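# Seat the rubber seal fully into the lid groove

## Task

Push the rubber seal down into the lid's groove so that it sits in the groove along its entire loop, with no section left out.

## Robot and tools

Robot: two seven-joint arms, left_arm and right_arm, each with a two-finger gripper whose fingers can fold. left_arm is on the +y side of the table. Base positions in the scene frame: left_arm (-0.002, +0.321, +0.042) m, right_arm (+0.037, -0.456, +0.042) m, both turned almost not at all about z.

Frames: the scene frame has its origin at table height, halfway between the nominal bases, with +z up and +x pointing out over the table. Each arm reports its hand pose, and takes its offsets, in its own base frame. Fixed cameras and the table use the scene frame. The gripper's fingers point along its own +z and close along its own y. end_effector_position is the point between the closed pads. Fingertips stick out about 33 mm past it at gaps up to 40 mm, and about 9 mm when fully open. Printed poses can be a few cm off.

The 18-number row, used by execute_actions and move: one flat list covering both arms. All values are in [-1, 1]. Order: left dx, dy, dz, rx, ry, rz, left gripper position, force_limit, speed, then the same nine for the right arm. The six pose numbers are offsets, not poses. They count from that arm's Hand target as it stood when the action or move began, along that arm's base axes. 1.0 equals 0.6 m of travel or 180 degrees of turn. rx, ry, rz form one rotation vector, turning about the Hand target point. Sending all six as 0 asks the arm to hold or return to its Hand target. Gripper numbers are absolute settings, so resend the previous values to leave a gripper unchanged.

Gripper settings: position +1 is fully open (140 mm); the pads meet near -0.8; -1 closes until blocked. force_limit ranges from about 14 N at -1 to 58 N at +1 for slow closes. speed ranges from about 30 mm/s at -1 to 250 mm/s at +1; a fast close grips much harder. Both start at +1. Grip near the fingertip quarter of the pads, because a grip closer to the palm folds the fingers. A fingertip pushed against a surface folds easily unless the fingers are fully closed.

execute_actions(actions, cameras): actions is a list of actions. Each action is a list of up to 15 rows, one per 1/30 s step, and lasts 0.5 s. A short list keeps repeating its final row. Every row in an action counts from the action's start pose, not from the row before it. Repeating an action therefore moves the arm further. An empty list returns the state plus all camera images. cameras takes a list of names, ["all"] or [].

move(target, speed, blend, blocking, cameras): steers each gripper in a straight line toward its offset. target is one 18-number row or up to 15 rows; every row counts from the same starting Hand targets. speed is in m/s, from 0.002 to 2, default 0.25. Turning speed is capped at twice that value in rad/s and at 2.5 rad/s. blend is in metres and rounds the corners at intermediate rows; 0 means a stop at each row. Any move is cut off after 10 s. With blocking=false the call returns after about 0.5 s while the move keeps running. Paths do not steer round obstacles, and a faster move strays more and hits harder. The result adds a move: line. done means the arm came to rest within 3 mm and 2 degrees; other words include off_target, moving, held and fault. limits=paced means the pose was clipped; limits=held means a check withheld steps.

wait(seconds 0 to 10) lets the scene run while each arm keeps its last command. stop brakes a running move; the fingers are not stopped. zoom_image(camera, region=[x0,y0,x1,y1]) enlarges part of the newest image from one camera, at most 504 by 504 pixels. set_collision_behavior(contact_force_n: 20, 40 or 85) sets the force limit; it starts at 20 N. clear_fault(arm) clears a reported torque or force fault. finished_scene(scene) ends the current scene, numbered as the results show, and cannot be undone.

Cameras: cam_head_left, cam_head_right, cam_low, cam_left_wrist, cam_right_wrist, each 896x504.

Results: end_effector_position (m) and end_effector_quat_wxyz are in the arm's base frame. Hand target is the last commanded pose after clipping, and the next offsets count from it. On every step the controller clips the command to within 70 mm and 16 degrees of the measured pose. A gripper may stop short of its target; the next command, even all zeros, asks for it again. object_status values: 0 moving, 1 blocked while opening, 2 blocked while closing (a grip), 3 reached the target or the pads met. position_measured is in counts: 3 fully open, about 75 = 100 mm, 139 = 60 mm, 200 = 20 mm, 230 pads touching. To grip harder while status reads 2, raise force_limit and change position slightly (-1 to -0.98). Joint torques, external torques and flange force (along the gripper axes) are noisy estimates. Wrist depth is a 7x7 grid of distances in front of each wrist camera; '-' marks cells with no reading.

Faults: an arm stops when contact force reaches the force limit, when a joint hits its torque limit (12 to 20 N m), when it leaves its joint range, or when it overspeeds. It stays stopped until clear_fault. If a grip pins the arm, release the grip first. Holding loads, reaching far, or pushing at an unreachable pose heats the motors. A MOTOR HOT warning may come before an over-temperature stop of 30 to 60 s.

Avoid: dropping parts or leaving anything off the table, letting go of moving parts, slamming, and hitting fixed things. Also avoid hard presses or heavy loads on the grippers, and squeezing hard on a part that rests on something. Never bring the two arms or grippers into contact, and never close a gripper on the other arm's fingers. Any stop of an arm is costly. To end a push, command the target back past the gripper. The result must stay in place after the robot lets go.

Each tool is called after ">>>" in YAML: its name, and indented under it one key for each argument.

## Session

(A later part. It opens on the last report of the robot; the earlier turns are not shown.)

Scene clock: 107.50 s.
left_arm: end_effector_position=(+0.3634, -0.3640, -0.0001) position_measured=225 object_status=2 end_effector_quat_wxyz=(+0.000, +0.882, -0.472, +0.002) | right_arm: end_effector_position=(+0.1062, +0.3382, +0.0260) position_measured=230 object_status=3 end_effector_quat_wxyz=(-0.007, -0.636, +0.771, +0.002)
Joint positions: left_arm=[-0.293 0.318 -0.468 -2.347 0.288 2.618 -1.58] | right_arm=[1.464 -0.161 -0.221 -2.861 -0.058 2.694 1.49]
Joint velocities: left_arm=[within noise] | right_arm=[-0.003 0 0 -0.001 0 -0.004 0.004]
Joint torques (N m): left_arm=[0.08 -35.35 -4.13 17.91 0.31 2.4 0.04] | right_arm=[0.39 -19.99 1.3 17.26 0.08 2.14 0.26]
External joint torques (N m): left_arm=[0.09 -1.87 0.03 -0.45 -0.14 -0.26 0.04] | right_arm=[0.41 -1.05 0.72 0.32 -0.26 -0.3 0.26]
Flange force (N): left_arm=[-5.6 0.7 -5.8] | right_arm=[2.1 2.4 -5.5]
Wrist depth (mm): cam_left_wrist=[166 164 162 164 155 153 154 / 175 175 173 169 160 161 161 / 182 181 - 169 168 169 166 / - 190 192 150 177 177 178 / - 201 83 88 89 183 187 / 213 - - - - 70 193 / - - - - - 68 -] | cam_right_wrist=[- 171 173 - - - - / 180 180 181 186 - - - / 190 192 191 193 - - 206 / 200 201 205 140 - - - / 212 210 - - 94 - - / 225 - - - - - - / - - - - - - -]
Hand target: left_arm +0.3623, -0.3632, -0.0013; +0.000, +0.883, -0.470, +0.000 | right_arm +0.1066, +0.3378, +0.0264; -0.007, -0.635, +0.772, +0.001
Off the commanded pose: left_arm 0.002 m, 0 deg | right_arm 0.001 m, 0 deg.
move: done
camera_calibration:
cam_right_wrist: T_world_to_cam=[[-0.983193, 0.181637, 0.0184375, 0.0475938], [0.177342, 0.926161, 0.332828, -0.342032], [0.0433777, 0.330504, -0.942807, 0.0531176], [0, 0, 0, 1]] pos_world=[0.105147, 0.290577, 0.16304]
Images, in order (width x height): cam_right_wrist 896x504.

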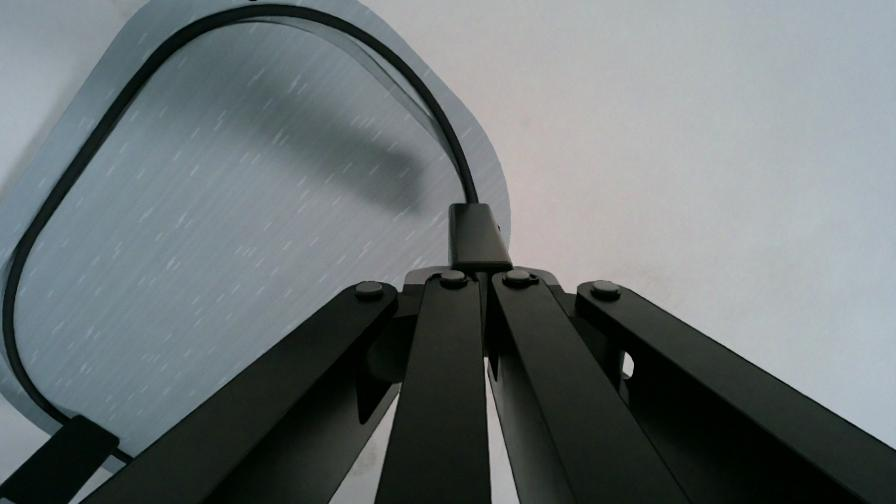

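>>> move:
  target: [0,0,0,0,0,0,-1,-1,-1,0.0,0.09,0.06,0,0,0,-1,-1,-1]
  speed: 0.15
  cameras: ["cam_right_wrist","cam_head_left"]

>>> zoom_image:
  camera: "cam_right_wrist"
  region: [200, 0, 500, 250]

>>> zoom_image:
  camera: "cam_right_wrist"
  region: [0, 0, 300, 300]

Scene clock: 109.20 s.
left_arm: end_effector_position=(+0.3634, -0.3640, -0.0001) position_measured=225 object_status=2 end_effector_quat_wxyz=(+0.000, +0.882, -0.472, +0.002) | right_arm: end_effector_position=(+0.1076, +0.3920, +0.0629) position_measured=230 object_status=3 end_effector_quat_wxyz=(-0.005, -0.637, +0.770, +0.001)
Joint positions: left_arm=[-0.293 0.318 -0.468 -2.347 0.288 2.618 -1.58] | right_arm=[1.487 -0.134 -0.194 -2.69 -0.033 2.552 1.51]
Joint velocities: left_arm=[within noise] | right_arm=[-0.001 0 0.001 -0.001 0.001 -0.004 0.003]
Joint torques (N m): left_arm=[0.04 -35.35 -4.15 17.88 0.3 2.36 0.04] | right_arm=[0.84 -21.77 0.95 20.08 0.76 2.07 0.29]
External joint torques (N m): left_arm=[-0.12 -1.86 -0.16 -0.47 -0.14 -0.31 0.04] | right_arm=[0.86 0.39 0.46 0.79 0.32 -0.38 0.29]
Flange force (N): left_arm=[-5.4 1.1 -6.0] | right_arm=[-4.2 2.0 -0.4]
Wrist depth (mm): cam_left_wrist=[- 165 165 163 155 155 154 / - 173 172 171 161 161 161 / 182 182 - 172 169 169 168 / 191 190 - 150 177 177 179 / 200 - 82 88 89 184 188 / 212 - - - - 70 194 / - - - - - 68 -] | cam_right_wrist=[205 205 206 - - - - / 215 213 220 219 - - - / - 225 227 230 - - 242 / 242 242 245 126 - - - / 236 255 - - 94 277 280 / - - - - - - - / - - - - - - -]
Hand target: left_arm +0.3623, -0.3632, -0.0013; +0.000, +0.883, -0.470, +0.000 | right_arm +0.1066, +0.3918, +0.0624; -0.007, -0.635, +0.772, +0.001
Off the commanded pose: left_arm 0.002 m, 0 deg | right_arm 0.001 m, 0 deg.
move: done
camera_calibration:
cam_right_wrist: T_world_to_cam=[[-0.983791, 0.178666, 0.015308, 0.0398476], [0.173411, 0.926162, 0.334891, -0.404111], [0.0456561, 0.332118, -0.942132, 0.0692216], [0, 0, 0, 1]] pos_world=[0.106119, 0.344164, 0.199939]
Images, in order (width x height): cam_head_left 896x504, cam_right_wrist 896x504.

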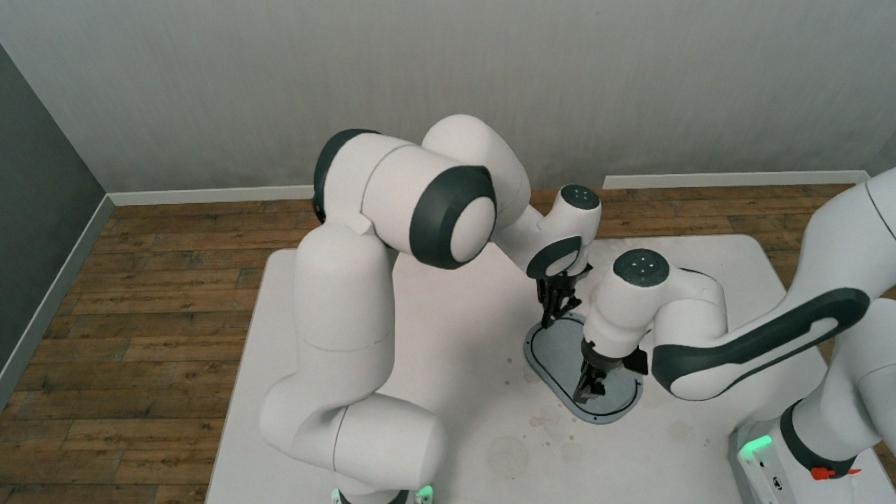

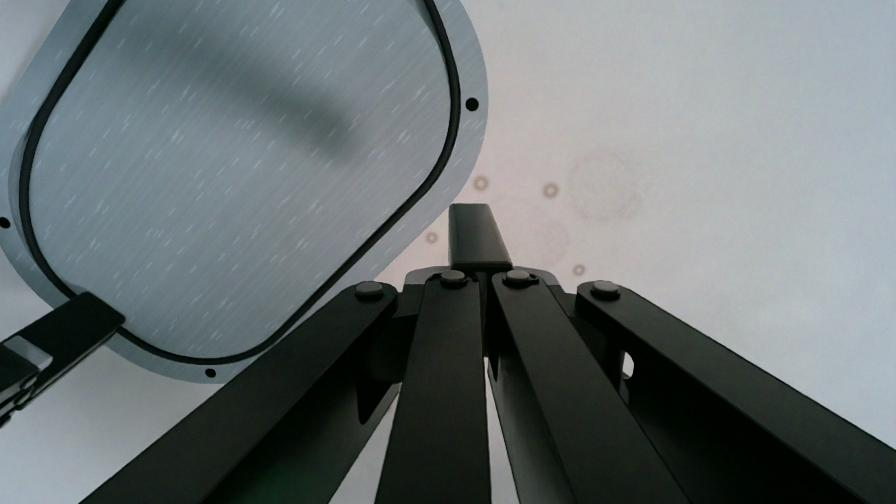

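Scaled by 1.680 from the camera's 896x504 image, which has a finer 1280x720 frame.

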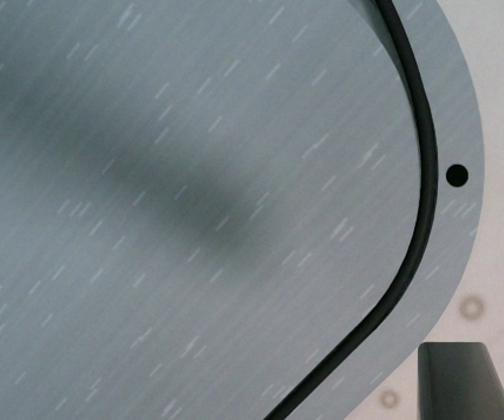

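Scaled by 1.680 from the camera's 896x504 image, which has a finer 1280x720 frame.

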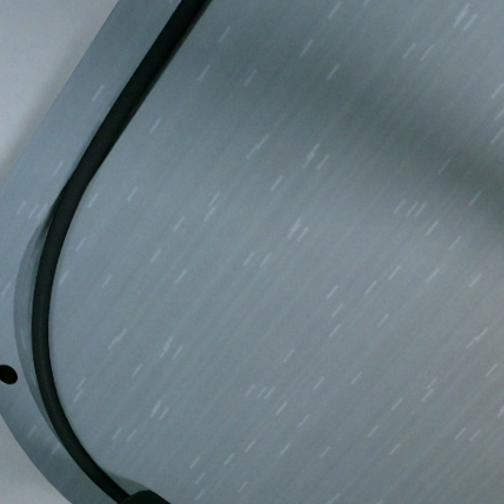

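>>> move:
  target: [0,0,0,0,0,0,-1,-1,-1,0.009,-0.2,-0.0707,0,0,0.25,-1,-1,-1]
  speed: 0.12
  cameras: ["cam_right_wrist"]

>>> zoom_image:
  camera: "cam_right_wrist"
  region: [300, 0, 700, 280]

Scene clock: 114.67 s.
left_arm: end_effector_position=(+0.3634, -0.3640, -0.0001) position_measured=225 object_status=2 end_effector_quat_wxyz=(+0.000, +0.882, -0.472, +0.002) | right_arm: end_effector_position=(+0.1131, +0.2733, +0.0203) position_measured=230 object_status=3 end_effector_quat_wxyz=(+0.009, +0.883, -0.470, +0.002)
Joint positions: left_arm=[-0.293 0.318 -0.468 -2.347 0.288 2.618 -1.58] | right_arm=[1.659 -0.347 -0.621 -3.016 -0.458 2.669 0.891]
Joint velocities: left_arm=[within noise] | right_arm=[-0.001 0 0 0 0 0 0.005]
Joint torques (N m): left_arm=[0.08 -35.37 -4.16 17.91 0.29 2.37 0.04] | right_arm=[1.35 -11.49 2.82 15.57 0.07 2.16 0.11]
External joint torques (N m): left_arm=[0.03 -1.97 -0.07 -0.42 -0.15 -0.29 0.05] | right_arm=[1.35 -1.06 -0.27 -0.13 -0.26 -0.29 0.11]
Flange force (N): left_arm=[-5.6 0.8 -6.3] | right_arm=[-1.0 1.8 -4.7]
Wrist depth (mm): cam_left_wrist=[166 164 165 163 155 151 154 / 175 173 173 163 161 161 161 / 181 181 182 170 168 169 170 / 192 192 190 135 177 182 177 / 203 201 82 88 89 183 185 / 212 - - - - 70 194 / - - - - - 68 -] | cam_right_wrist=[- 166 167 - - - - / - 176 175 - - - - / 184 184 183 185 - - - / - 193 198 141 210 - - / 207 207 - - 94 - - / - - - - - - - / - - - - - - -]
Hand target: left_arm +0.3623, -0.3632, -0.0013; +0.000, +0.883, -0.470, +0.000 | right_arm +0.1120, +0.2718, +0.0200; +0.006, +0.882, -0.471, +0.002
Off the commanded pose: left_arm 0.002 m, 0 deg | right_arm 0.002 m, 0 deg.
joint sent to its limit (right arm) — joint 4 (elbow), lower limit, where the elbow is as bent as it goes. The joint targets still meet the commanded pose.
move: done
camera_calibration:
cam_right_wrist: T_world_to_cam=[[-0.824741, -0.565077, 0.0221474, 0.2523], [-0.527645, 0.783018, 0.329354, -0.162359], [-0.203452, 0.259946, -0.943947, 0.116162], [0, 0, 0, 1]] pos_world=[0.146048, 0.239503, 0.157537]
Images, in order (width x height): cam_right_wrist 896x504.

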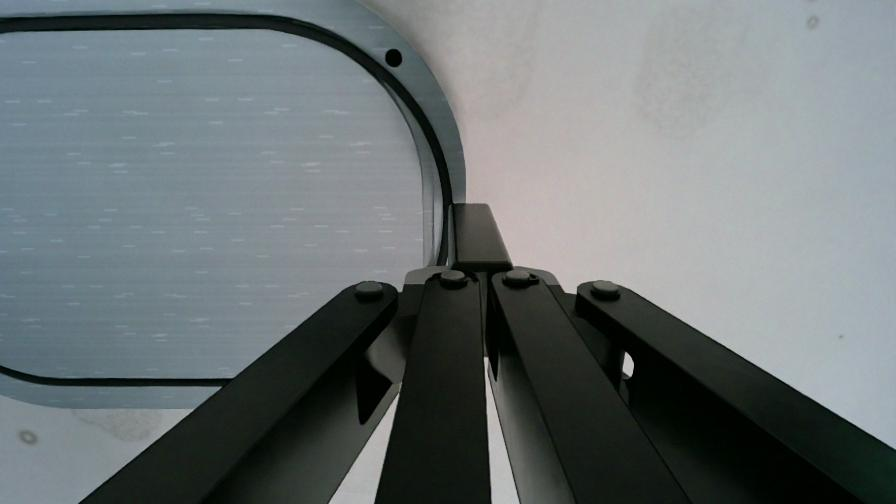

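Scaled by 1.260 from the camera's 896x504 image, which has a finer 1280x720 frame.

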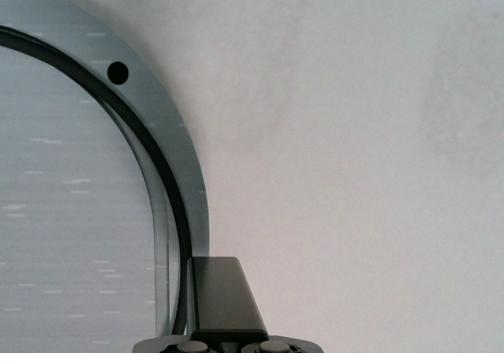

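>>> move:
  target:
    - [0,0,0,0,0,0,-1,-1,-1,-0.0055,-0.0035,0,0,0,0,-1,-1,-1]
    - [0,0,0,0,0,0,-1,-1,-1,-0.0055,-0.0035,-0.031,0,0,0,-1,-1,-1]
  speed: 0.04
  cameras: ["cam_right_wrist"]

>>> zoom_image:
  camera: "cam_right_wrist"
  region: [300, 0, 700, 280]

Scene clock: 117.43 s.
left_arm: end_effector_position=(+0.3634, -0.3640, -0.0001) position_measured=225 object_status=2 end_effector_quat_wxyz=(+0.000, +0.882, -0.472, +0.002) | right_arm: end_effector_position=(+0.1097, +0.2692, +0.0012) position_measured=230 object_status=3 end_effector_quat_wxyz=(+0.010, +0.883, -0.470, +0.003)
Joint positions: left_arm=[-0.293 0.318 -0.468 -2.347 0.288 2.618 -1.58] | right_arm=[1.851 -0.297 -0.855 -3.016 -0.605 2.731 0.996]
Joint velocities: left_arm=[within noise] | right_arm=[0.001 -0.002 0 0 0 0 0.005]
Joint torques (N m): left_arm=[0.06 -35.4 -4.11 17.91 0.29 2.39 0.05] | right_arm=[1.39 -9.99 3.29 13.85 0 2.64 0.31]
External joint torques (N m): left_arm=[-0.01 -1.88 -0.02 -0.46 -0.15 -0.28 0.05] | right_arm=[1.43 -1.07 -0.23 0.01 -0.29 0.2 0.31]
Flange force (N): left_arm=[-5.6 0.8 -5.9] | right_arm=[-2.9 0.5 -1.4]
Wrist depth (mm): cam_left_wrist=[- 165 165 164 155 154 155 / 174 174 172 170 161 161 161 / 181 181 181 171 169 168 168 / 190 191 191 135 174 177 177 / - 200 82 88 89 184 187 / 212 - - - - 70 194 / - - - - - 68 -] | cam_right_wrist=[149 149 149 - - - - / 156 157 157 - - - - / 164 164 166 - - - - / 172 173 174 127 - - - / 184 183 - - 94 202 - / 193 - - - - - 216 / - - - - - - -]
Hand target: left_arm +0.3623, -0.3632, -0.0013; +0.000, +0.883, -0.470, +0.000 | right_arm +0.1087, +0.2697, +0.0014; +0.006, +0.882, -0.471, +0.002
Off the commanded pose: left_arm 0.002 m, 0 deg | right_arm 0.001 m, 0 deg.
joint sent to its limit (right arm) — joint 4 (elbow), lower limit, where the elbow is as bent as it goes. The joint targets still meet the commanded pose.
move: done
camera_calibration:
cam_right_wrist: T_world_to_cam=[[-0.824716, -0.565088, 0.0227689, 0.247577], [-0.528026, 0.783798, 0.326878, -0.154897], [-0.202561, 0.257559, -0.944792, 0.0989984], [0, 0, 0, 1]] pos_world=[0.142444, 0.235813, 0.138528]
Images, in order (width x height): cam_right_wrist 896x504.

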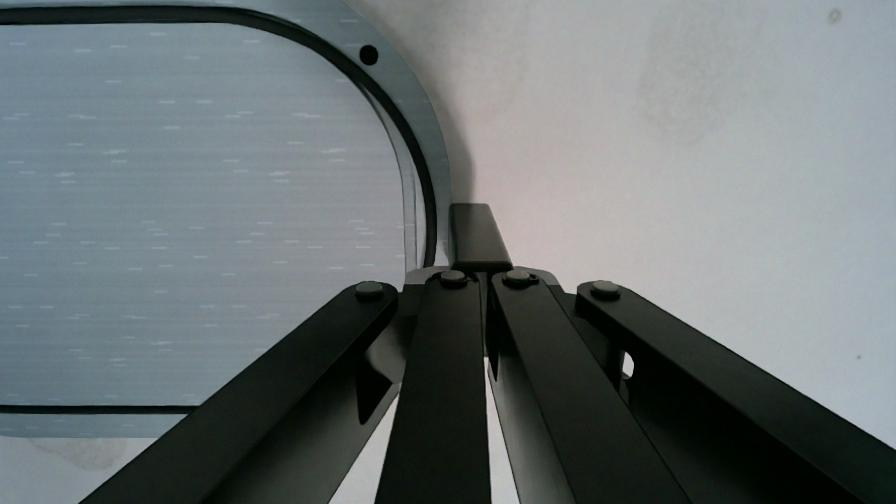

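Scaled by 1.260 from the camera's 896x504 image, which has a finer 1280x720 frame.

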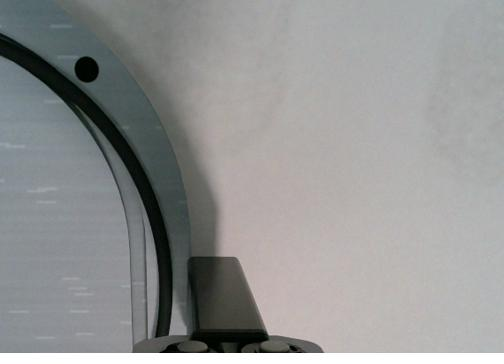

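>>> move:
  target: [0,0,0,0,0,0,-1,-1,-1,0.019,0.0135,0,0,0,0,-1,-1,-1]
  speed: 0.04
  cameras: ["cam_right_wrist"]

>>> zoom_image:
  camera: "cam_right_wrist"
  region: [300, 0, 700, 280]

Scene clock: 118.87 s.
left_arm: end_effector_position=(+0.3634, -0.3640, -0.0001) position_measured=225 object_status=2 end_effector_quat_wxyz=(+0.000, +0.882, -0.472, +0.002) | right_arm: end_effector_position=(+0.1196, +0.2766, +0.0013) position_measured=230 object_status=3 end_effector_quat_wxyz=(+0.007, +0.881, -0.472, +0.002)
Joint positions: left_arm=[-0.293 0.318 -0.468 -2.347 0.288 2.618 -1.58] | right_arm=[1.885 -0.274 -0.898 -2.991 -0.589 2.741 0.973]
Joint velocities: left_arm=[within noise] | right_arm=[0 -0.001 0 0 0 0 -0.007]
Joint torques (N m): left_arm=[0.07 -35.36 -4.12 17.92 0.29 2.39 0.04] | right_arm=[1.22 -8.76 3.03 14.4 0.32 2.68 -0.4]
External joint torques (N m): left_arm=[0.11 -1.81 0.07 -0.49 -0.15 -0.29 0.04] | right_arm=[1.23 0.26 -0.53 0.53 0.04 0.23 -0.4]
Flange force (N): left_arm=[-5.6 0.6 -5.8] | right_arm=[-6.1 -7.8 9.2]
Wrist depth (mm): cam_left_wrist=[- - 166 164 155 154 153 / 175 175 172 170 161 161 158 / 181 181 180 169 169 170 170 / - 190 193 135 174 176 177 / - 199 93 88 89 184 187 / 213 - - - - 70 196 / - - - - - 68 -] | cam_right_wrist=[149 150 149 - - 162 - / 156 156 157 157 - - - / 164 165 166 164 - - - / - 176 175 141 - - - / 186 183 - - 94 - - / 195 - - - - - - / - - - - - - -]
Hand target: left_arm +0.3623, -0.3632, -0.0013; +0.000, +0.883, -0.470, +0.000 | right_arm +0.1201, +0.2778, +0.0014; +0.006, +0.882, -0.471, +0.002
Off the commanded pose: left_arm 0.002 m, 0 deg | right_arm 0.001 m, 0 deg.
move: done
camera_calibration:
cam_right_wrist: T_world_to_cam=[[-0.827787, -0.560748, 0.0181819, 0.259166], [-0.52436, 0.784783, 0.330396, -0.156096], [-0.199538, 0.263963, -0.943667, 0.097034], [0, 0, 0, 1]] pos_world=[0.152046, 0.242215, 0.138429]
Images, in order (width x height): cam_right_wrist 896x504.

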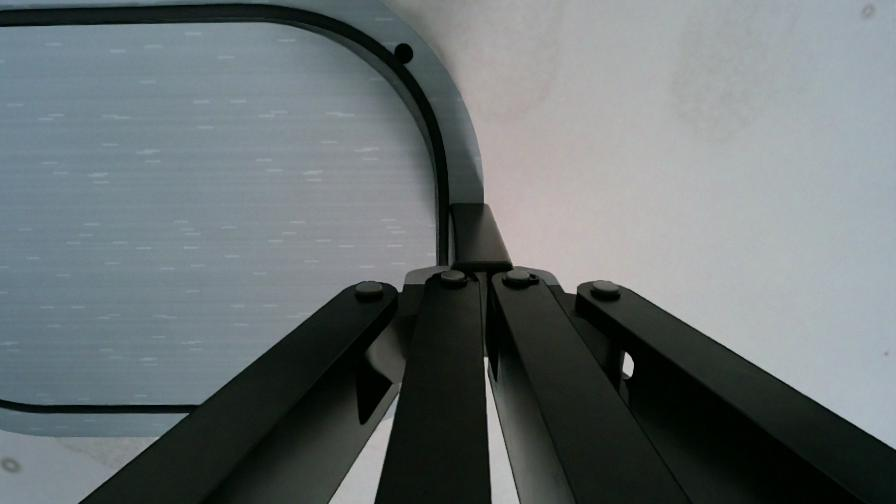

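Scaled by 1.260 from the camera's 896x504 image, which has a finer 1280x720 frame.

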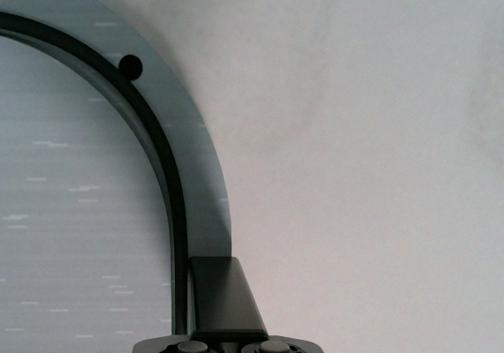

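>>> move:
  target:
    - [0,0,0,0,0,0,-1,-1,-1,0.003,0.002,0,0,0,0,-1,-1,-1]
    - [0,0,0,0,0,0,-1,-1,-1,0.003,0.002,0.016,0,0,0,-1,-1,-1]
    - [0,0,0,0,0,0,-1,-1,-1,0.0155,0.011,0.014,0,0,0,-1,-1,-1]
    - [0,0,0,0,0,0,-1,-1,-1,0.0155,0.011,-0.0098,0,0,0,-1,-1,-1]
  speed: [0.03,0.04,0.04,0.015]
  cameras: ["cam_right_wrist"]

>>> zoom_image:
  camera: "cam_right_wrist"
  region: [300, 0, 700, 280]

Scene clock: 122.37 s.
left_arm: end_effector_position=(+0.3634, -0.3640, -0.0001) position_measured=225 object_status=2 end_effector_quat_wxyz=(+0.000, +0.882, -0.472, +0.002) | right_arm: end_effector_position=(+0.1312, +0.2832, +0.0009) position_measured=230 object_status=3 end_effector_quat_wxyz=(+0.009, +0.880, -0.475, +0.003)
Joint positions: left_arm=[-0.293 0.318 -0.468 -2.347 0.288 2.618 -1.58] | right_arm=[1.942 -0.248 -0.962 -2.956 -0.559 2.738 0.94]
Joint torques (N m): left_arm=[0.03 -35.31 -4.15 17.92 0.3 2.39 0.02] | right_arm=[1.74 -7.38 3.65 12.98 0.25 3.07 -0.03]
External joint torques (N m): left_arm=[-0.12 -1.82 -0.15 -0.44 -0.14 -0.28 0.02] | right_arm=[1.75 1.53 0.04 -1.08 -0.04 0.63 -0.03]
External joint torques when the fault began: right_arm=[3.65 6.57 -0.43 -4.8 0.07 3.06 -0.18]
Flange force (N): left_arm=[-5.2 1.1 -5.7] | right_arm=[0.0 0.0 0.0]
Flange force when the fault began (N): right_arm=[0.0 0.0 0.0]
Wrist depth (mm): cam_left_wrist=[- 165 165 163 155 154 154 / - 175 172 172 159 161 161 / 181 182 182 171 168 168 168 / 191 190 191 150 177 176 176 / 201 - 83 88 89 184 188 / 212 - - - - 70 194 / - - - - - 68 -] | cam_right_wrist=[147 148 150 148 - - - / 156 156 156 157 - - - / 163 164 165 165 - - - / - 174 174 141 - 192 - / 185 182 - - 94 - - / 192 - - - - - - / - - - - - - -]
Hand target: left_arm +0.3623, -0.3632, -0.0013; +0.000, +0.883, -0.470, +0.000 | right_arm +0.1312, +0.2832, +0.0009; +0.009, +0.880, -0.475, +0.003 (not the last commanded pose)
Tool commands: left_gripper/position=-1.0 left_gripper/force_limit=-1.0 left_gripper/speed=-1.0 right_gripper/position=-1.0 right_gripper/force_limit=-1.0 right_gripper/speed=-1.0
Off the commanded pose: left_arm 0.002 m, 0 deg | right_arm 0.006 m, 1 deg.
FORCE FAULT: contact force on the right arm reached its limit, and that arm stopped. The contact can be on any part of that arm, not only on its tool. That arm's remaining commands of this call were not run. That arm is still stopped at the end of this call. While its stop runs, that arm takes no new command, but execute_actions still moves its gripper.
CLEAR FAULT: the right arm stays stopped (Reflex) until you call clear_fault(arm="right_arm").
move: fault (right_arm); path passed 3 of 4 targets
camera_calibration:
cam_right_wrist: T_world_to_cam=[[-0.831238, -0.555526, 0.0208379, 0.271405], [-0.51942, 0.789477, 0.327001, -0.157037], [-0.198109, 0.260992, -0.944794, 0.0980393], [0, 0, 0, 1]] pos_world=[0.163457, 0.249163, 0.138323]
Images, in order (width x height): cam_right_wrist 896x504.

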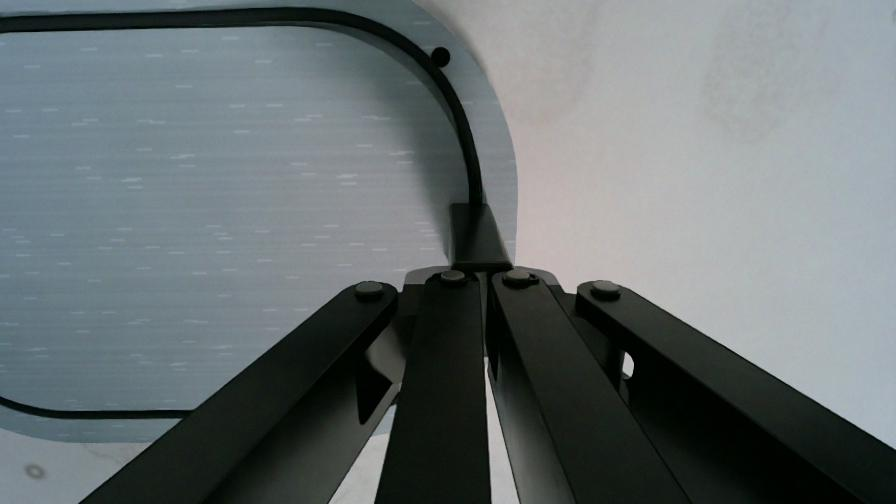

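Scaled by 1.260 from the camera's 896x504 image, which has a finer 1280x720 frame.

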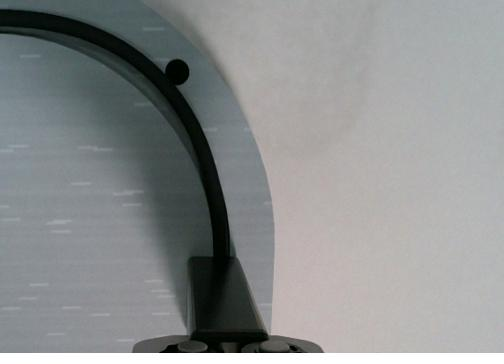

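>>> clear_fault:
  arm: "right_arm"

>>> move:
  target:
    - [0,0,0,0,0,0,-1,-1,-1,0,0,0.04,0,0,0,-1,-1,-1]
    - [0,0,0,0,0,0,-1,-1,-1,-0.05,0.09,0.1,0,0,0,-1,-1,-1]
  speed: 0.08
  cameras: ["cam_right_wrist"]

>>> zoom_image:
  camera: "cam_right_wrist"
  region: [250, 0, 550, 250]

Scene clock: 122.73 s.
left_arm: end_effector_position=(+0.3634, -0.3640, -0.0001) position_measured=225 object_status=2 end_effector_quat_wxyz=(+0.000, +0.882, -0.472, +0.002) | right_arm: end_effector_position=(+0.1312, +0.2832, +0.0009) position_measured=230 object_status=3 end_effector_quat_wxyz=(+0.009, +0.880, -0.475, +0.003)
Joint positions: left_arm=[-0.293 0.318 -0.468 -2.347 0.288 2.618 -1.58] | right_arm=[1.942 -0.248 -0.962 -2.956 -0.559 2.738 0.94]
Joint torques (N m): left_arm=[0.1 -35.44 -4.07 17.89 0.3 2.39 0.05] | right_arm=[1.69 -7.34 3.66 12.94 0.26 3.06 0]
External joint torques (N m): left_arm=[0.27 -1.9 0.24 -0.48 -0.15 -0.28 0.05] | right_arm=[1.69 1.58 0.06 -1.1 -0.03 0.62 0]
Flange force (N): left_arm=[-5.8 0.4 -5.9] | right_arm=[0.0 0.0 0.0]
Wrist depth (mm): cam_left_wrist=[166 164 164 162 155 154 155 / 174 174 173 165 161 161 161 / 182 181 181 170 169 170 169 / 191 - - 135 177 177 177 / 197 201 83 88 89 84 185 / - - - - - 70 194 / - - - - - 68 -] | cam_right_wrist=[148 149 150 151 - - - / 156 156 157 157 - - - / 163 164 165 166 - - - / 173 172 174 140 - - - / - - - - 94 - - / - - - - - - - / - - - - - - -]
Hand target: left_arm +0.3623, -0.3632, -0.0013; +0.000, +0.883, -0.470, +0.000 | right_arm +0.1312, +0.2832, +0.0009; +0.009, +0.880, -0.475, +0.003 (not the last commanded pose)
Tool commands: left_gripper/position=-1.0 left_gripper/force_limit=-1.0 left_gripper/speed=-1.0 right_gripper/position=-1.0 right_gripper/force_limit=-1.0 right_gripper/speed=-1.0
Off the commanded pose: left_arm 0.002 m, 0 deg | right_arm 0.006 m, 1 deg.
FORCE FAULT, CONTINUED: the right arm's stop, for the force fault that an earlier result reported, is over. The call counts as one of the actions that you can send in this scene. That arm's target is now where it stood when the stop ended, not its last command. That arm accepts commands again.
CLEAR FAULT: your call cleared the right arm's force fault. If the contact force or a joint's load stays at its limit, that arm stops again.

Scene clock: 125.27 s.
left_arm: end_effector_position=(+0.3634, -0.3640, -0.0001) position_measured=225 object_status=2 end_effector_quat_wxyz=(+0.000, +0.882, -0.472, +0.002) | right_arm: end_effector_position=(+0.1015, +0.3375, +0.0611) position_measured=230 object_status=3 end_effector_quat_wxyz=(+0.008, +0.882, -0.472, +0.002)
Joint positions: left_arm=[-0.293 0.318 -0.468 -2.347 0.288 2.618 -1.58] | right_arm=[1.981 -0.369 -0.79 -2.831 -0.447 2.5 1.009]
Joint velocities: left_arm=[within noise] | right_arm=[-0.002 0 0.001 -0.001 0.001 -0.004 0.003]
Joint torques (N m): left_arm=[0.07 -35.35 -4.15 17.93 0.3 2.39 0.01] | right_arm=[0.99 -9.69 5.7 18.79 0.83 2.16 0.17]
External joint torques (N m): left_arm=[0.1 -1.81 0.03 -0.49 -0.15 -0.29 0.01] | right_arm=[0.96 0.41 0.49 0.66 0.38 -0.29 0.17]
Flange force (N): left_arm=[-5.5 0.7 -5.7] | right_arm=[-5.8 -2.4 0.5]
Wrist depth (mm): cam_left_wrist=[166 165 - 164 155 154 154 / 175 176 173 169 161 161 161 / - 181 181 170 168 168 168 / 193 190 - 150 177 177 181 / - - 93 88 89 183 187 / 213 - - - - 70 194 / - - - - - 68 -] | cam_right_wrist=[200 - 207 203 - - - / 211 - 213 215 - - - / 230 222 225 223 - - - / - 232 235 140 - 247 - / - - - - 94 - - / - - - - - - - / - - - - - - -]
Hand target: left_arm +0.3623, -0.3632, -0.0013; +0.000, +0.883, -0.470, +0.000 | right_arm +0.1012, +0.3372, +0.0609; +0.009, +0.880, -0.475, +0.003
Off the commanded pose: left_arm 0.002 m, 0 deg | right_arm 0.000 m, 0 deg.
move: done
camera_calibration:
cam_right_wrist: T_world_to_cam=[[-0.827177, -0.56163, 0.0187244, 0.277349], [-0.525285, 0.784626, 0.3293, -0.232992], [-0.199636, 0.262553, -0.94404, 0.134311], [0, 0, 0, 1]] pos_world=[0.133843, 0.303315, 0.198326]
Images, in order (width x height): cam_right_wrist 896x504.

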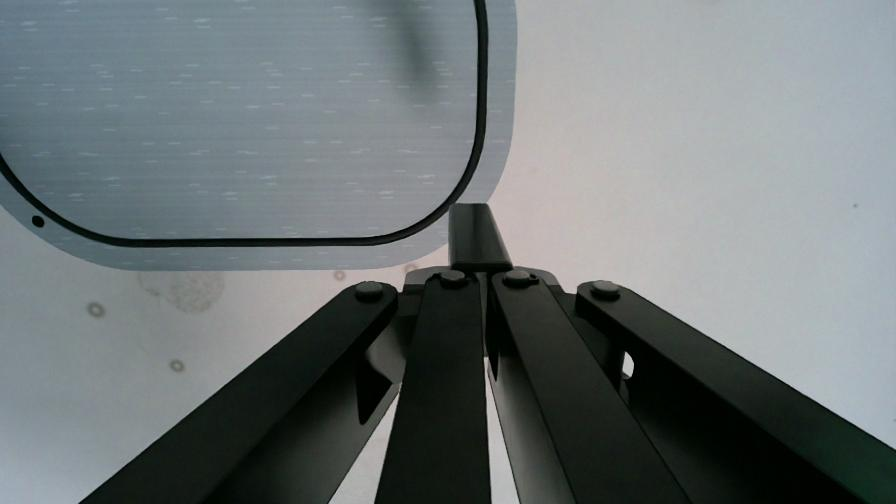

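Scaled by 1.680 from the camera's 896x504 image, which has a finer 1280x720 frame.

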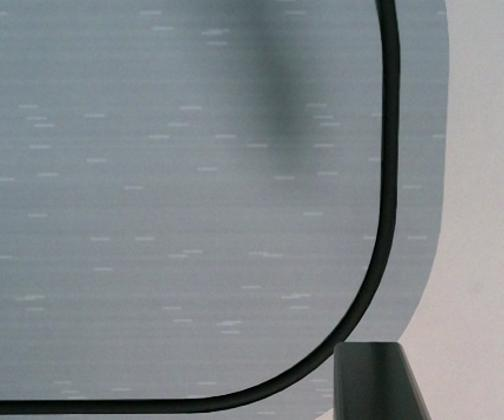

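>>> move:
  target:
    - [0,0,0,0,0,0,-1,-1,-1,0.2225,-0.122,0,0,0,0,-1,-1,-1]
    - [0,0,0,0,0,0,-1,-1,-1,0.2225,-0.122,-0.063,0,0,0,-1,-1,-1]
  speed: 0.12
  cameras: ["cam_right_wrist","cam_left_wrist"]

>>> zoom_image:
  camera: "cam_right_wrist"
  region: [150, 80, 650, 280]

Scene clock: 128.83 s.
left_arm: end_effector_position=(+0.3634, -0.3640, -0.0001) position_measured=225 object_status=2 end_effector_quat_wxyz=(+0.000, +0.882, -0.472, +0.002) | right_arm: end_effector_position=(+0.2338, +0.2626, +0.0227) position_measured=230 object_status=3 end_effector_quat_wxyz=(+0.011, +0.879, -0.477, +0.003)
Joint positions: left_arm=[-0.293 0.318 -0.468 -2.347 0.288 2.618 -1.58] | right_arm=[1.912 -0.325 -1.202 -2.825 -0.637 2.594 0.722]
Joint velocities: left_arm=[within noise] | right_arm=[0 0 -0.003 -0.001 -0.001 0.004 -0.001]
Joint torques (N m): left_arm=[0.08 -35.38 -4.15 17.9 0.3 2.39 -0.01] | right_arm=[0.4 -4.58 6.32 15.87 0.4 2.61 -0.14]
External joint torques (N m): left_arm=[-0.05 -1.78 -0.1 -0.56 -0.13 -0.3 -0.01] | right_arm=[0.39 -0.24 0.08 0.4 0.02 0.15 -0.14]
Flange force (N): left_arm=[-5.6 1.1 -5.7] | right_arm=[0.0 0.0 0.0]
Wrist depth (mm): cam_left_wrist=[166 163 165 164 155 154 154 / 175 174 174 166 161 161 161 / 182 181 181 169 168 168 170 / 192 190 191 150 177 177 177 / 202 - 82 88 89 184 - / 212 - - - - 70 193 / - - - - - 68 -] | cam_right_wrist=[- - - - - - - / - 188 - - - 189 - / - 188 187 189 - - - / - 197 196 141 195 - - / - 206 - - 94 - - / - - - - - - - / - - - - - - -]
Hand target: left_arm +0.3623, -0.3632, -0.0013; +0.000, +0.883, -0.470, +0.000 | right_arm +0.2347, +0.2640, +0.0231; +0.009, +0.880, -0.475, +0.003
Off the commanded pose: left_arm 0.002 m, 0 deg | right_arm 0.002 m, 0 deg.
move: done
camera_calibration:
cam_left_wrist: T_world_to_cam=[[-0.826495, -0.562896, 0.0072746, 0.104422], [-0.531414, 0.784404, 0.319859, 0.487753], [-0.185754, 0.260496, -0.947437, 0.30068], [0, 0, 0, 1]] pos_world=[0.401356, -0.402142, 0.128103]
cam_right_wrist: T_world_to_cam=[[-0.833678, -0.551748, 0.0235502, 0.344338], [-0.515389, 0.792644, 0.325714, -0.0964574], [-0.198379, 0.259403, -0.945175, 0.144753], [0, 0, 0, 1]] pos_world=[0.26607, 0.228895, 0.160126]
Images, in order (width x height): cam_left_wrist 896x504, cam_right_wrist 896x504.

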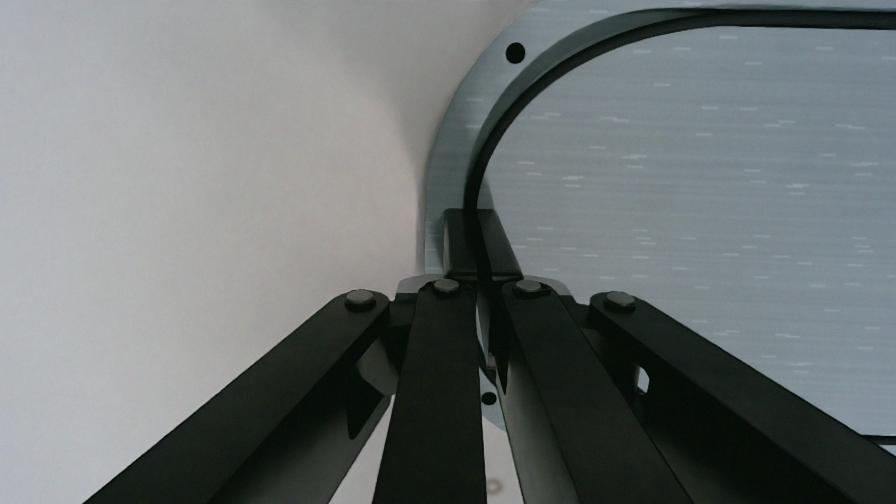

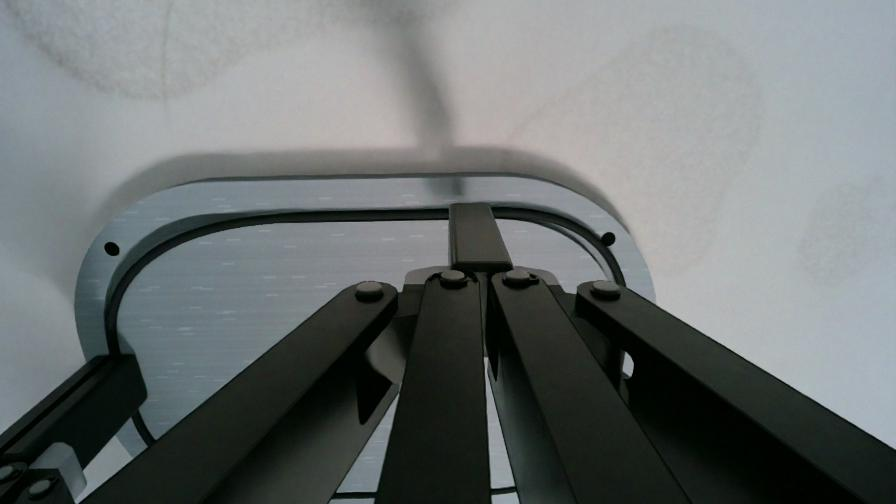

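Scaled by 1.008 from the camera's 896x504 image, which has a finer 1280x720 frame.

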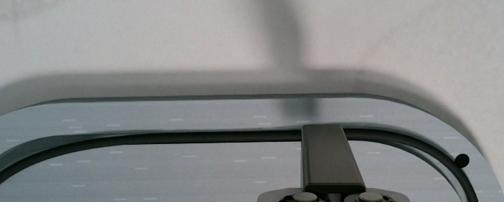

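>>> move:
  target: [0,0,0,0,0,0,-1,-1,-1,0.003,-0.004,-0.032,0,0,0,-1,-1,-1]
  speed: 0.04

>>> execute_actions:
  actions:
    - [[0,0,0,0,0,0,-1,-1,-1,0,0,-0.0025,0,0,0,-1,-1,-1]]
    - [[0,0,0,0,0,0,-1,-1,-1,0,0,-0.0025,0,0,0,-1,-1,-1]]
    - [[0,0,0,0,0,0,-1,-1,-1,0,0,-0.0025,0,0,0,-1,-1,-1]]

Scene clock: 130.53 s.
left_arm: end_effector_position=(+0.3634, -0.3640, -0.0001) position_measured=225 object_status=2 end_effector_quat_wxyz=(+0.000, +0.882, -0.472, +0.002) | right_arm: end_effector_position=(+0.2359, +0.2604, +0.0037) position_measured=230 object_status=3 end_effector_quat_wxyz=(+0.011, +0.879, -0.477, +0.003)
Joint positions: left_arm=[-0.293 0.318 -0.468 -2.347 0.288 2.618 -1.58] | right_arm=[2.046 -0.239 -1.343 -2.832 -0.592 2.689 0.683]
Joint velocities: left_arm=[within noise] | right_arm=[0.002 0 -0.002 0 -0.001 0.004 -0.006]
Joint torques (N m): left_arm=[0.04 -35.4 -4.14 17.96 0.29 2.41 0.03] | right_arm=[1.73 -3.46 5.2 14.61 0.31 2.63 -0.23]
External joint torques (N m): left_arm=[-0.03 -1.9 -0.06 -0.4 -0.15 -0.26 0.03] | right_arm=[1.72 -0.36 0.28 0.01 0 0.17 -0.24]
Flange force (N): left_arm=[-5.4 0.9 -6.0] | right_arm=[0.0 0.0 0.0]
Wrist depth (mm): cam_left_wrist=[166 166 165 163 154 154 154 / 175 173 172 165 161 161 160 / 181 181 181 169 169 168 168 / 190 192 190 150 177 176 177 / 199 196 83 88 89 184 188 / - - - - - 70 194 / - - - - - 68 -] | cam_right_wrist=[- - - - - - - / - 167 168 - - 171 - / - 174 175 171 - - - / - 177 176 115 178 - - / 184 183 - - 94 - - / 190 - - - - - - / - - - - - - -]
Hand target: left_arm +0.3623, -0.3632, -0.0013; +0.000, +0.883, -0.470, +0.000 | right_arm +0.2365, +0.2616, +0.0039; +0.009, +0.880, -0.475, +0.003
Off the commanded pose: left_arm 0.002 m, 0 deg | right_arm 0.001 m, 0 deg.
move: done

Scene clock: 132.23 s.
left_arm: end_effector_position=(+0.3635, -0.3639, -0.0001) position_measured=225 object_status=2 end_effector_quat_wxyz=(+0.000, +0.882, -0.472, +0.002) | right_arm: end_effector_position=(+0.2355, +0.2625, +0.0025) position_measured=230 object_status=3 end_effector_quat_wxyz=(+0.012, +0.879, -0.476, +0.002)
Joint positions: left_arm=[-0.293 0.318 -0.468 -2.347 0.288 2.618 -1.58] | right_arm=[2.086 -0.236 -1.377 -2.825 -0.586 2.69 0.679]
Joint torques (N m): left_arm=[0 -35.66 -4.16 18.02 0.3 2.56 0] | right_arm=[0.9 -1.49 4.35 13.37 0.04 2.78 -0.02]
External joint torques (N m): left_arm=[0.08 -2.28 0.05 -0.26 -0.15 -0.09 0] | right_arm=[0.89 0.93 -0.58 -1.15 -0.28 0.32 -0.02]
External joint torques at the end of the 1st action: left_arm=[0.09 -1.94 0.09 -0.41 -0.13 -0.27 0.07] | right_arm=[0.09 0.96 -1.26 -0.35 -0.26 0.32 -0.25]
External joint torques at the end of the 2nd action: left_arm=[0.12 -1.86 0.07 -0.54 -0.15 -0.3 0.02] | right_arm=[1.38 3.57 -3.28 -3 -0.64 1.68 -0.21]
External joint torques when the fault began: right_arm=[2.15 4.94 -2.73 -3.5 -0.54 2.18 -0.17]
Flange force (N): left_arm=[-6.0 0.8 -6.4] | right_arm=[0.0 0.0 0.0]
Flange force at the end of the 1st action (N): left_arm=[-5.6 0.6 -6.0] | right_arm=[0.0 0.0 0.0]
Flange force at the end of the 2nd action (N): left_arm=[-5.8 0.7 -5.9] | right_arm=[0.0 0.0 0.0]
Flange force when the fault began (N): right_arm=[0.0 0.0 0.0]
Wrist depth (mm): cam_left_wrist=[169 167 167 164 155 154 154 / 173 173 173 170 160 160 161 / 182 181 182 169 168 169 168 / 190 188 193 150 177 177 177 / 202 - 83 88 89 184 185 / - - - - - 70 194 / - - - - - 68 -] | cam_right_wrist=[- - - - - 163 - / - - - - 169 - - / - 166 170 169 178 181 - / - 170 173 140 176 - 191 / 182 181 - - - - - / 189 - - - - - - / - - - - - - -]
Hand target: left_arm +0.3623, -0.3632, -0.0013; +0.000, +0.883, -0.470, +0.000 | right_arm +0.2355, +0.2625, +0.0025; +0.012, +0.879, -0.476, +0.002 (not the last commanded pose)
Tool commands: left_gripper/position=-1.0 left_gripper/force_limit=-1.0 left_gripper/speed=-1.0 right_gripper/position=-1.0 right_gripper/force_limit=-1.0 right_gripper/speed=-1.0
Off the commanded pose: left_arm 0.002 m, 0 deg | right_arm 0.003 m, 0 deg.
FORCE FAULT: contact force on the right arm reached its limit, and that arm stopped. The contact can be on any part of that arm, not only on its tool. That arm is still stopped at the end of this call. While its stop runs, that arm takes no new command, but execute_actions still moves its gripper.
CLEAR FAULT: the right arm stays stopped (Reflex) until you call clear_fault(arm="right_arm").

>>> clear_fault:
  arm: "right_arm"

>>> move:
  target:
    - [0,0,0,0,0,0,-1,-1,-1,0,0,0.05,0,0,0,-1,-1,-1]
    - [0,0,0,0,0,0,-1,-1,-1,0.1,-0.1,0.35,0,0,0,-1,-1,-1]
  speed: [0.06,0.2]
  cameras: ["all"]

Scene clock: 132.67 s.
left_arm: end_effector_position=(+0.3635, -0.3639, -0.0001) position_measured=225 object_status=2 end_effector_quat_wxyz=(+0.000, +0.882, -0.472, +0.002) | right_arm: end_effector_position=(+0.2355, +0.2625, +0.0025) position_measured=230 object_status=3 end_effector_quat_wxyz=(+0.012, +0.879, -0.476, +0.002)
Joint positions: left_arm=[-0.293 0.318 -0.468 -2.347 0.288 2.618 -1.58] | right_arm=[2.086 -0.236 -1.377 -2.825 -0.586 2.69 0.679]
Joint torques (N m): left_arm=[-0.05 -35.59 -4.11 18.09 0.31 2.56 0.03] | right_arm=[0.87 -1.51 4.3 13.44 0.04 2.77 0.04]
External joint torques (N m): left_arm=[0.01 -2.16 0.09 -0.22 -0.13 -0.1 0.03] | right_arm=[0.88 0.92 -0.62 -1.05 -0.27 0.32 0.04]
Flange force (N): left_arm=[-5.5 0.8 -6.0] | right_arm=[0.0 0.0 0.0]
Wrist depth (mm): cam_left_wrist=[166 165 - 164 155 154 155 / 174 175 171 169 161 162 160 / - 179 183 171 168 168 168 / - - 190 150 177 177 - / 201 200 93 88 89 184 187 / 210 - - - - 70 194 / - - - - - 68 -] | cam_right_wrist=[- 158 - - - - - / - - - - - - - / - - 167 167 - - - / 170 175 173 140 175 - - / 182 180 - - 94 - - / - - - - - - - / - - - - - - -]
Hand target: left_arm +0.3623, -0.3632, -0.0013; +0.000, +0.883, -0.470, +0.000 | right_arm +0.2355, +0.2625, +0.0025; +0.012, +0.879, -0.476, +0.002 (not the last commanded pose)
Tool commands: left_gripper/position=-1.0 left_gripper/force_limit=-1.0 left_gripper/speed=-1.0 right_gripper/position=-1.0 right_gripper/force_limit=-1.0 right_gripper/speed=-1.0
Off the commanded pose: left_arm 0.002 m, 0 deg | right_arm 0.003 m, 0 deg.
FORCE FAULT, CONTINUED: the right arm's stop, for the force fault that an earlier result reported, is over. The call counts as one of the actions that you can send in this scene. That arm's target is now where it stood when the stop ended, not its last command. That arm accepts commands again.
CLEAR FAULT: your call cleared the right arm's force fault. If the contact force or a joint's load stays at its limit, that arm stops again.

Scene clock: 135.83 s.
left_arm: end_effector_position=(+0.3635, -0.3639, -0.0001) position_measured=225 object_status=2 end_effector_quat_wxyz=(+0.000, +0.882, -0.472, +0.002) | right_arm: end_effector_position=(+0.2959, +0.2023, +0.2118) position_measured=230 object_status=3 end_effector_quat_wxyz=(+0.012, +0.878, -0.478, +0.003)
Joint positions: left_arm=[-0.293 0.318 -0.468 -2.347 0.288 2.618 -1.58] | right_arm=[1.528 -0.832 -0.808 -2.6 -0.603 1.866 0.553]
Joint velocities: left_arm=[within noise] | right_arm=[0.001 -0.001 0.001 -0.001 0.002 -0.004 -0.004]
Joint torques (N m): left_arm=[-0.02 -35.61 -4.12 17.98 0.33 2.55 0.06] | right_arm=[1.4 -0.55 12.99 21.4 0.77 2.2 -0.31]
External joint torques (N m): left_arm=[0.08 -2.21 0.1 -0.29 -0.12 -0.1 0.06] | right_arm=[1.44 -0.98 0.01 0.61 0.07 -0.28 -0.32]
Flange force (N): left_arm=[-6.0 0.7 -6.2] | right_arm=[-0.4 -1.2 -2.8]
Wrist depth (mm): cam_left_wrist=[167 165 165 163 155 154 151 / 175 173 172 162 161 159 162 / 181 182 182 170 169 171 168 / 191 189 188 136 177 177 176 / 201 202 93 88 89 182 188 / 213 - - - - 70 194 / - - - - - 68 -] | cam_right_wrist=[353 - 349 349 - - - / - - 363 - - 361 357 / - - - - - - 331 / - - - 127 - - 363 / - - - - 94 - - / - - - - - - - / - - - - - - -]
Hand target: left_arm +0.3623, -0.3632, -0.0013; +0.000, +0.883, -0.470, +0.000 | right_arm +0.2955, +0.2025, +0.2125; +0.012, +0.879, -0.476, +0.002
Off the commanded pose: left_arm 0.002 m, 0 deg | right_arm 0.001 m, 0 deg.
move: done
camera_calibration:
cam_left_wrist: T_world_to_cam=[[-0.826421, -0.563006, 0.00722936, 0.104411], [-0.53153, 0.784325, 0.31986, 0.487689], [-0.185753, 0.260497, -0.947437, 0.300654], [0, 0, 0, 1]] pos_world=[0.401356, -0.402042, 0.128103]
cam_right_wrist: T_world_to_cam=[[-0.835303, -0.549218, 0.0250691, 0.357952], [-0.512914, 0.794884, 0.324159, -0.0790399], [-0.197961, 0.257913, -0.94567, 0.351682], [0, 0, 0, 1]] pos_world=[0.328077, 0.168718, 0.349224]

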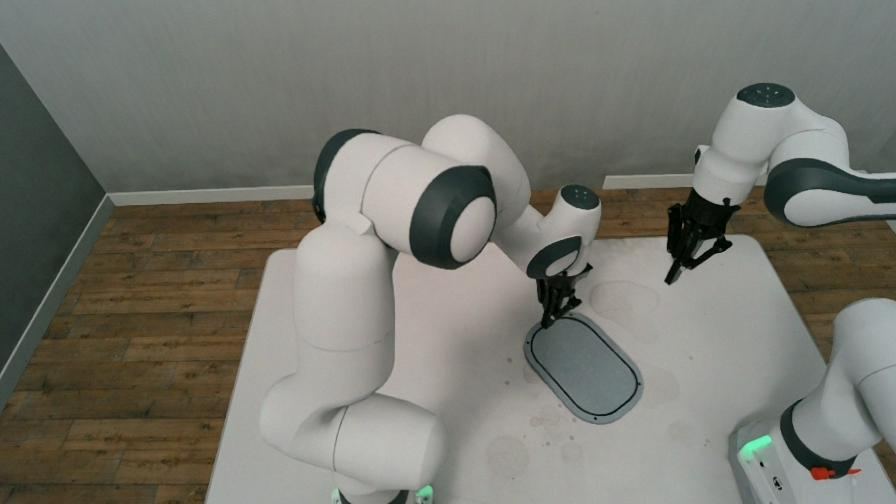

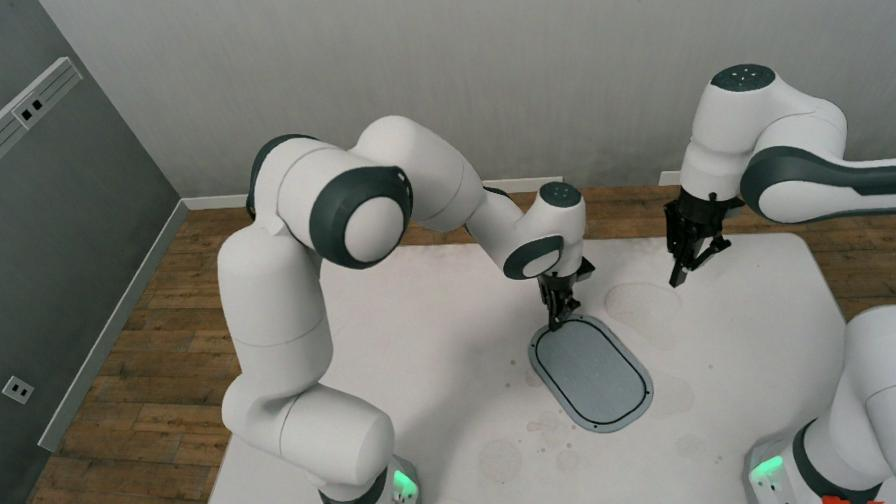

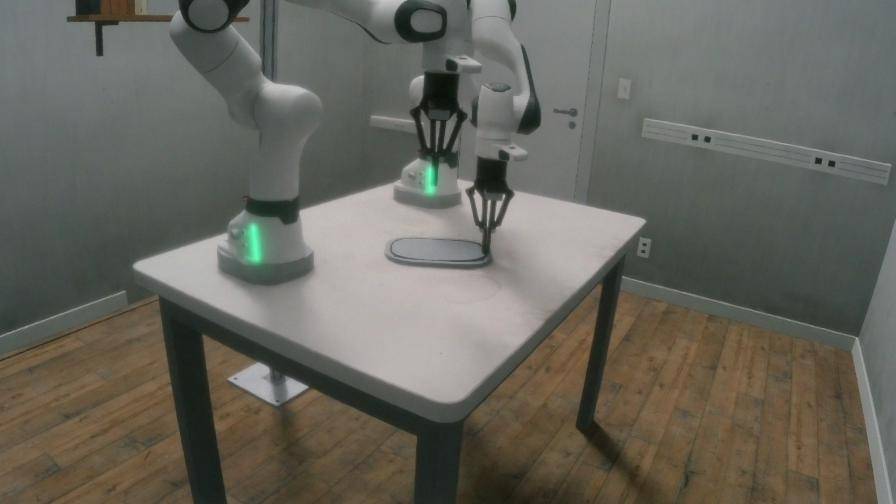

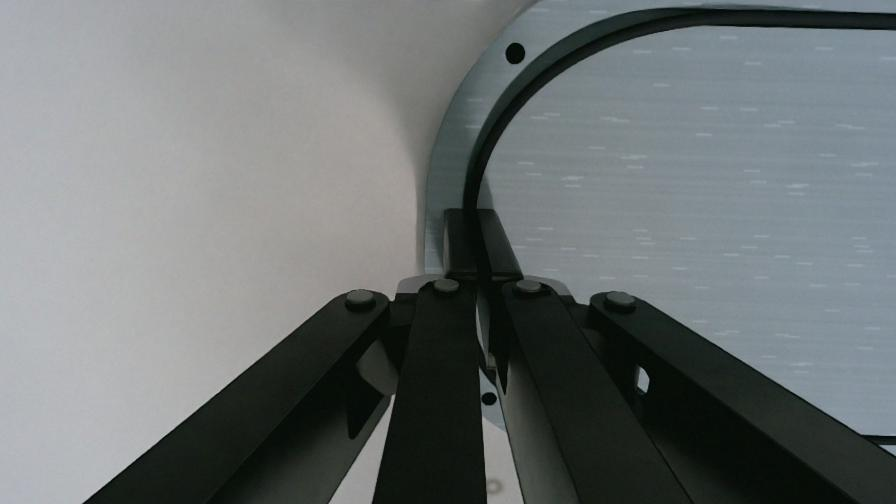

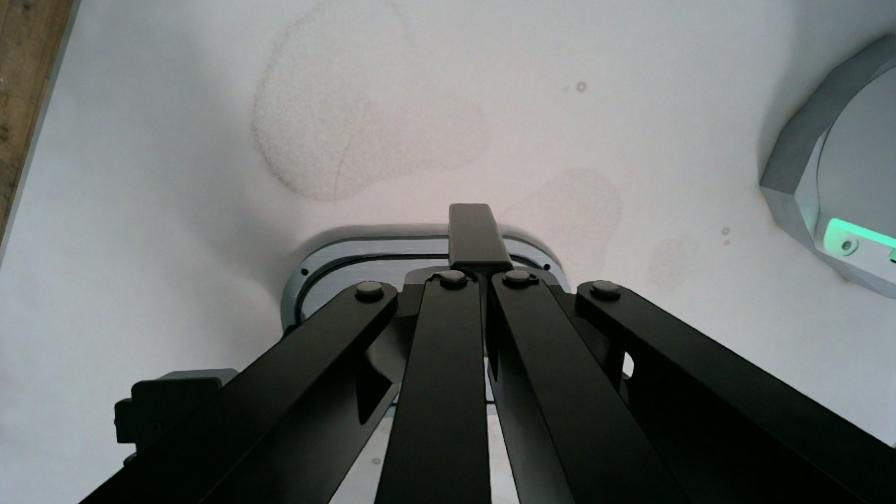

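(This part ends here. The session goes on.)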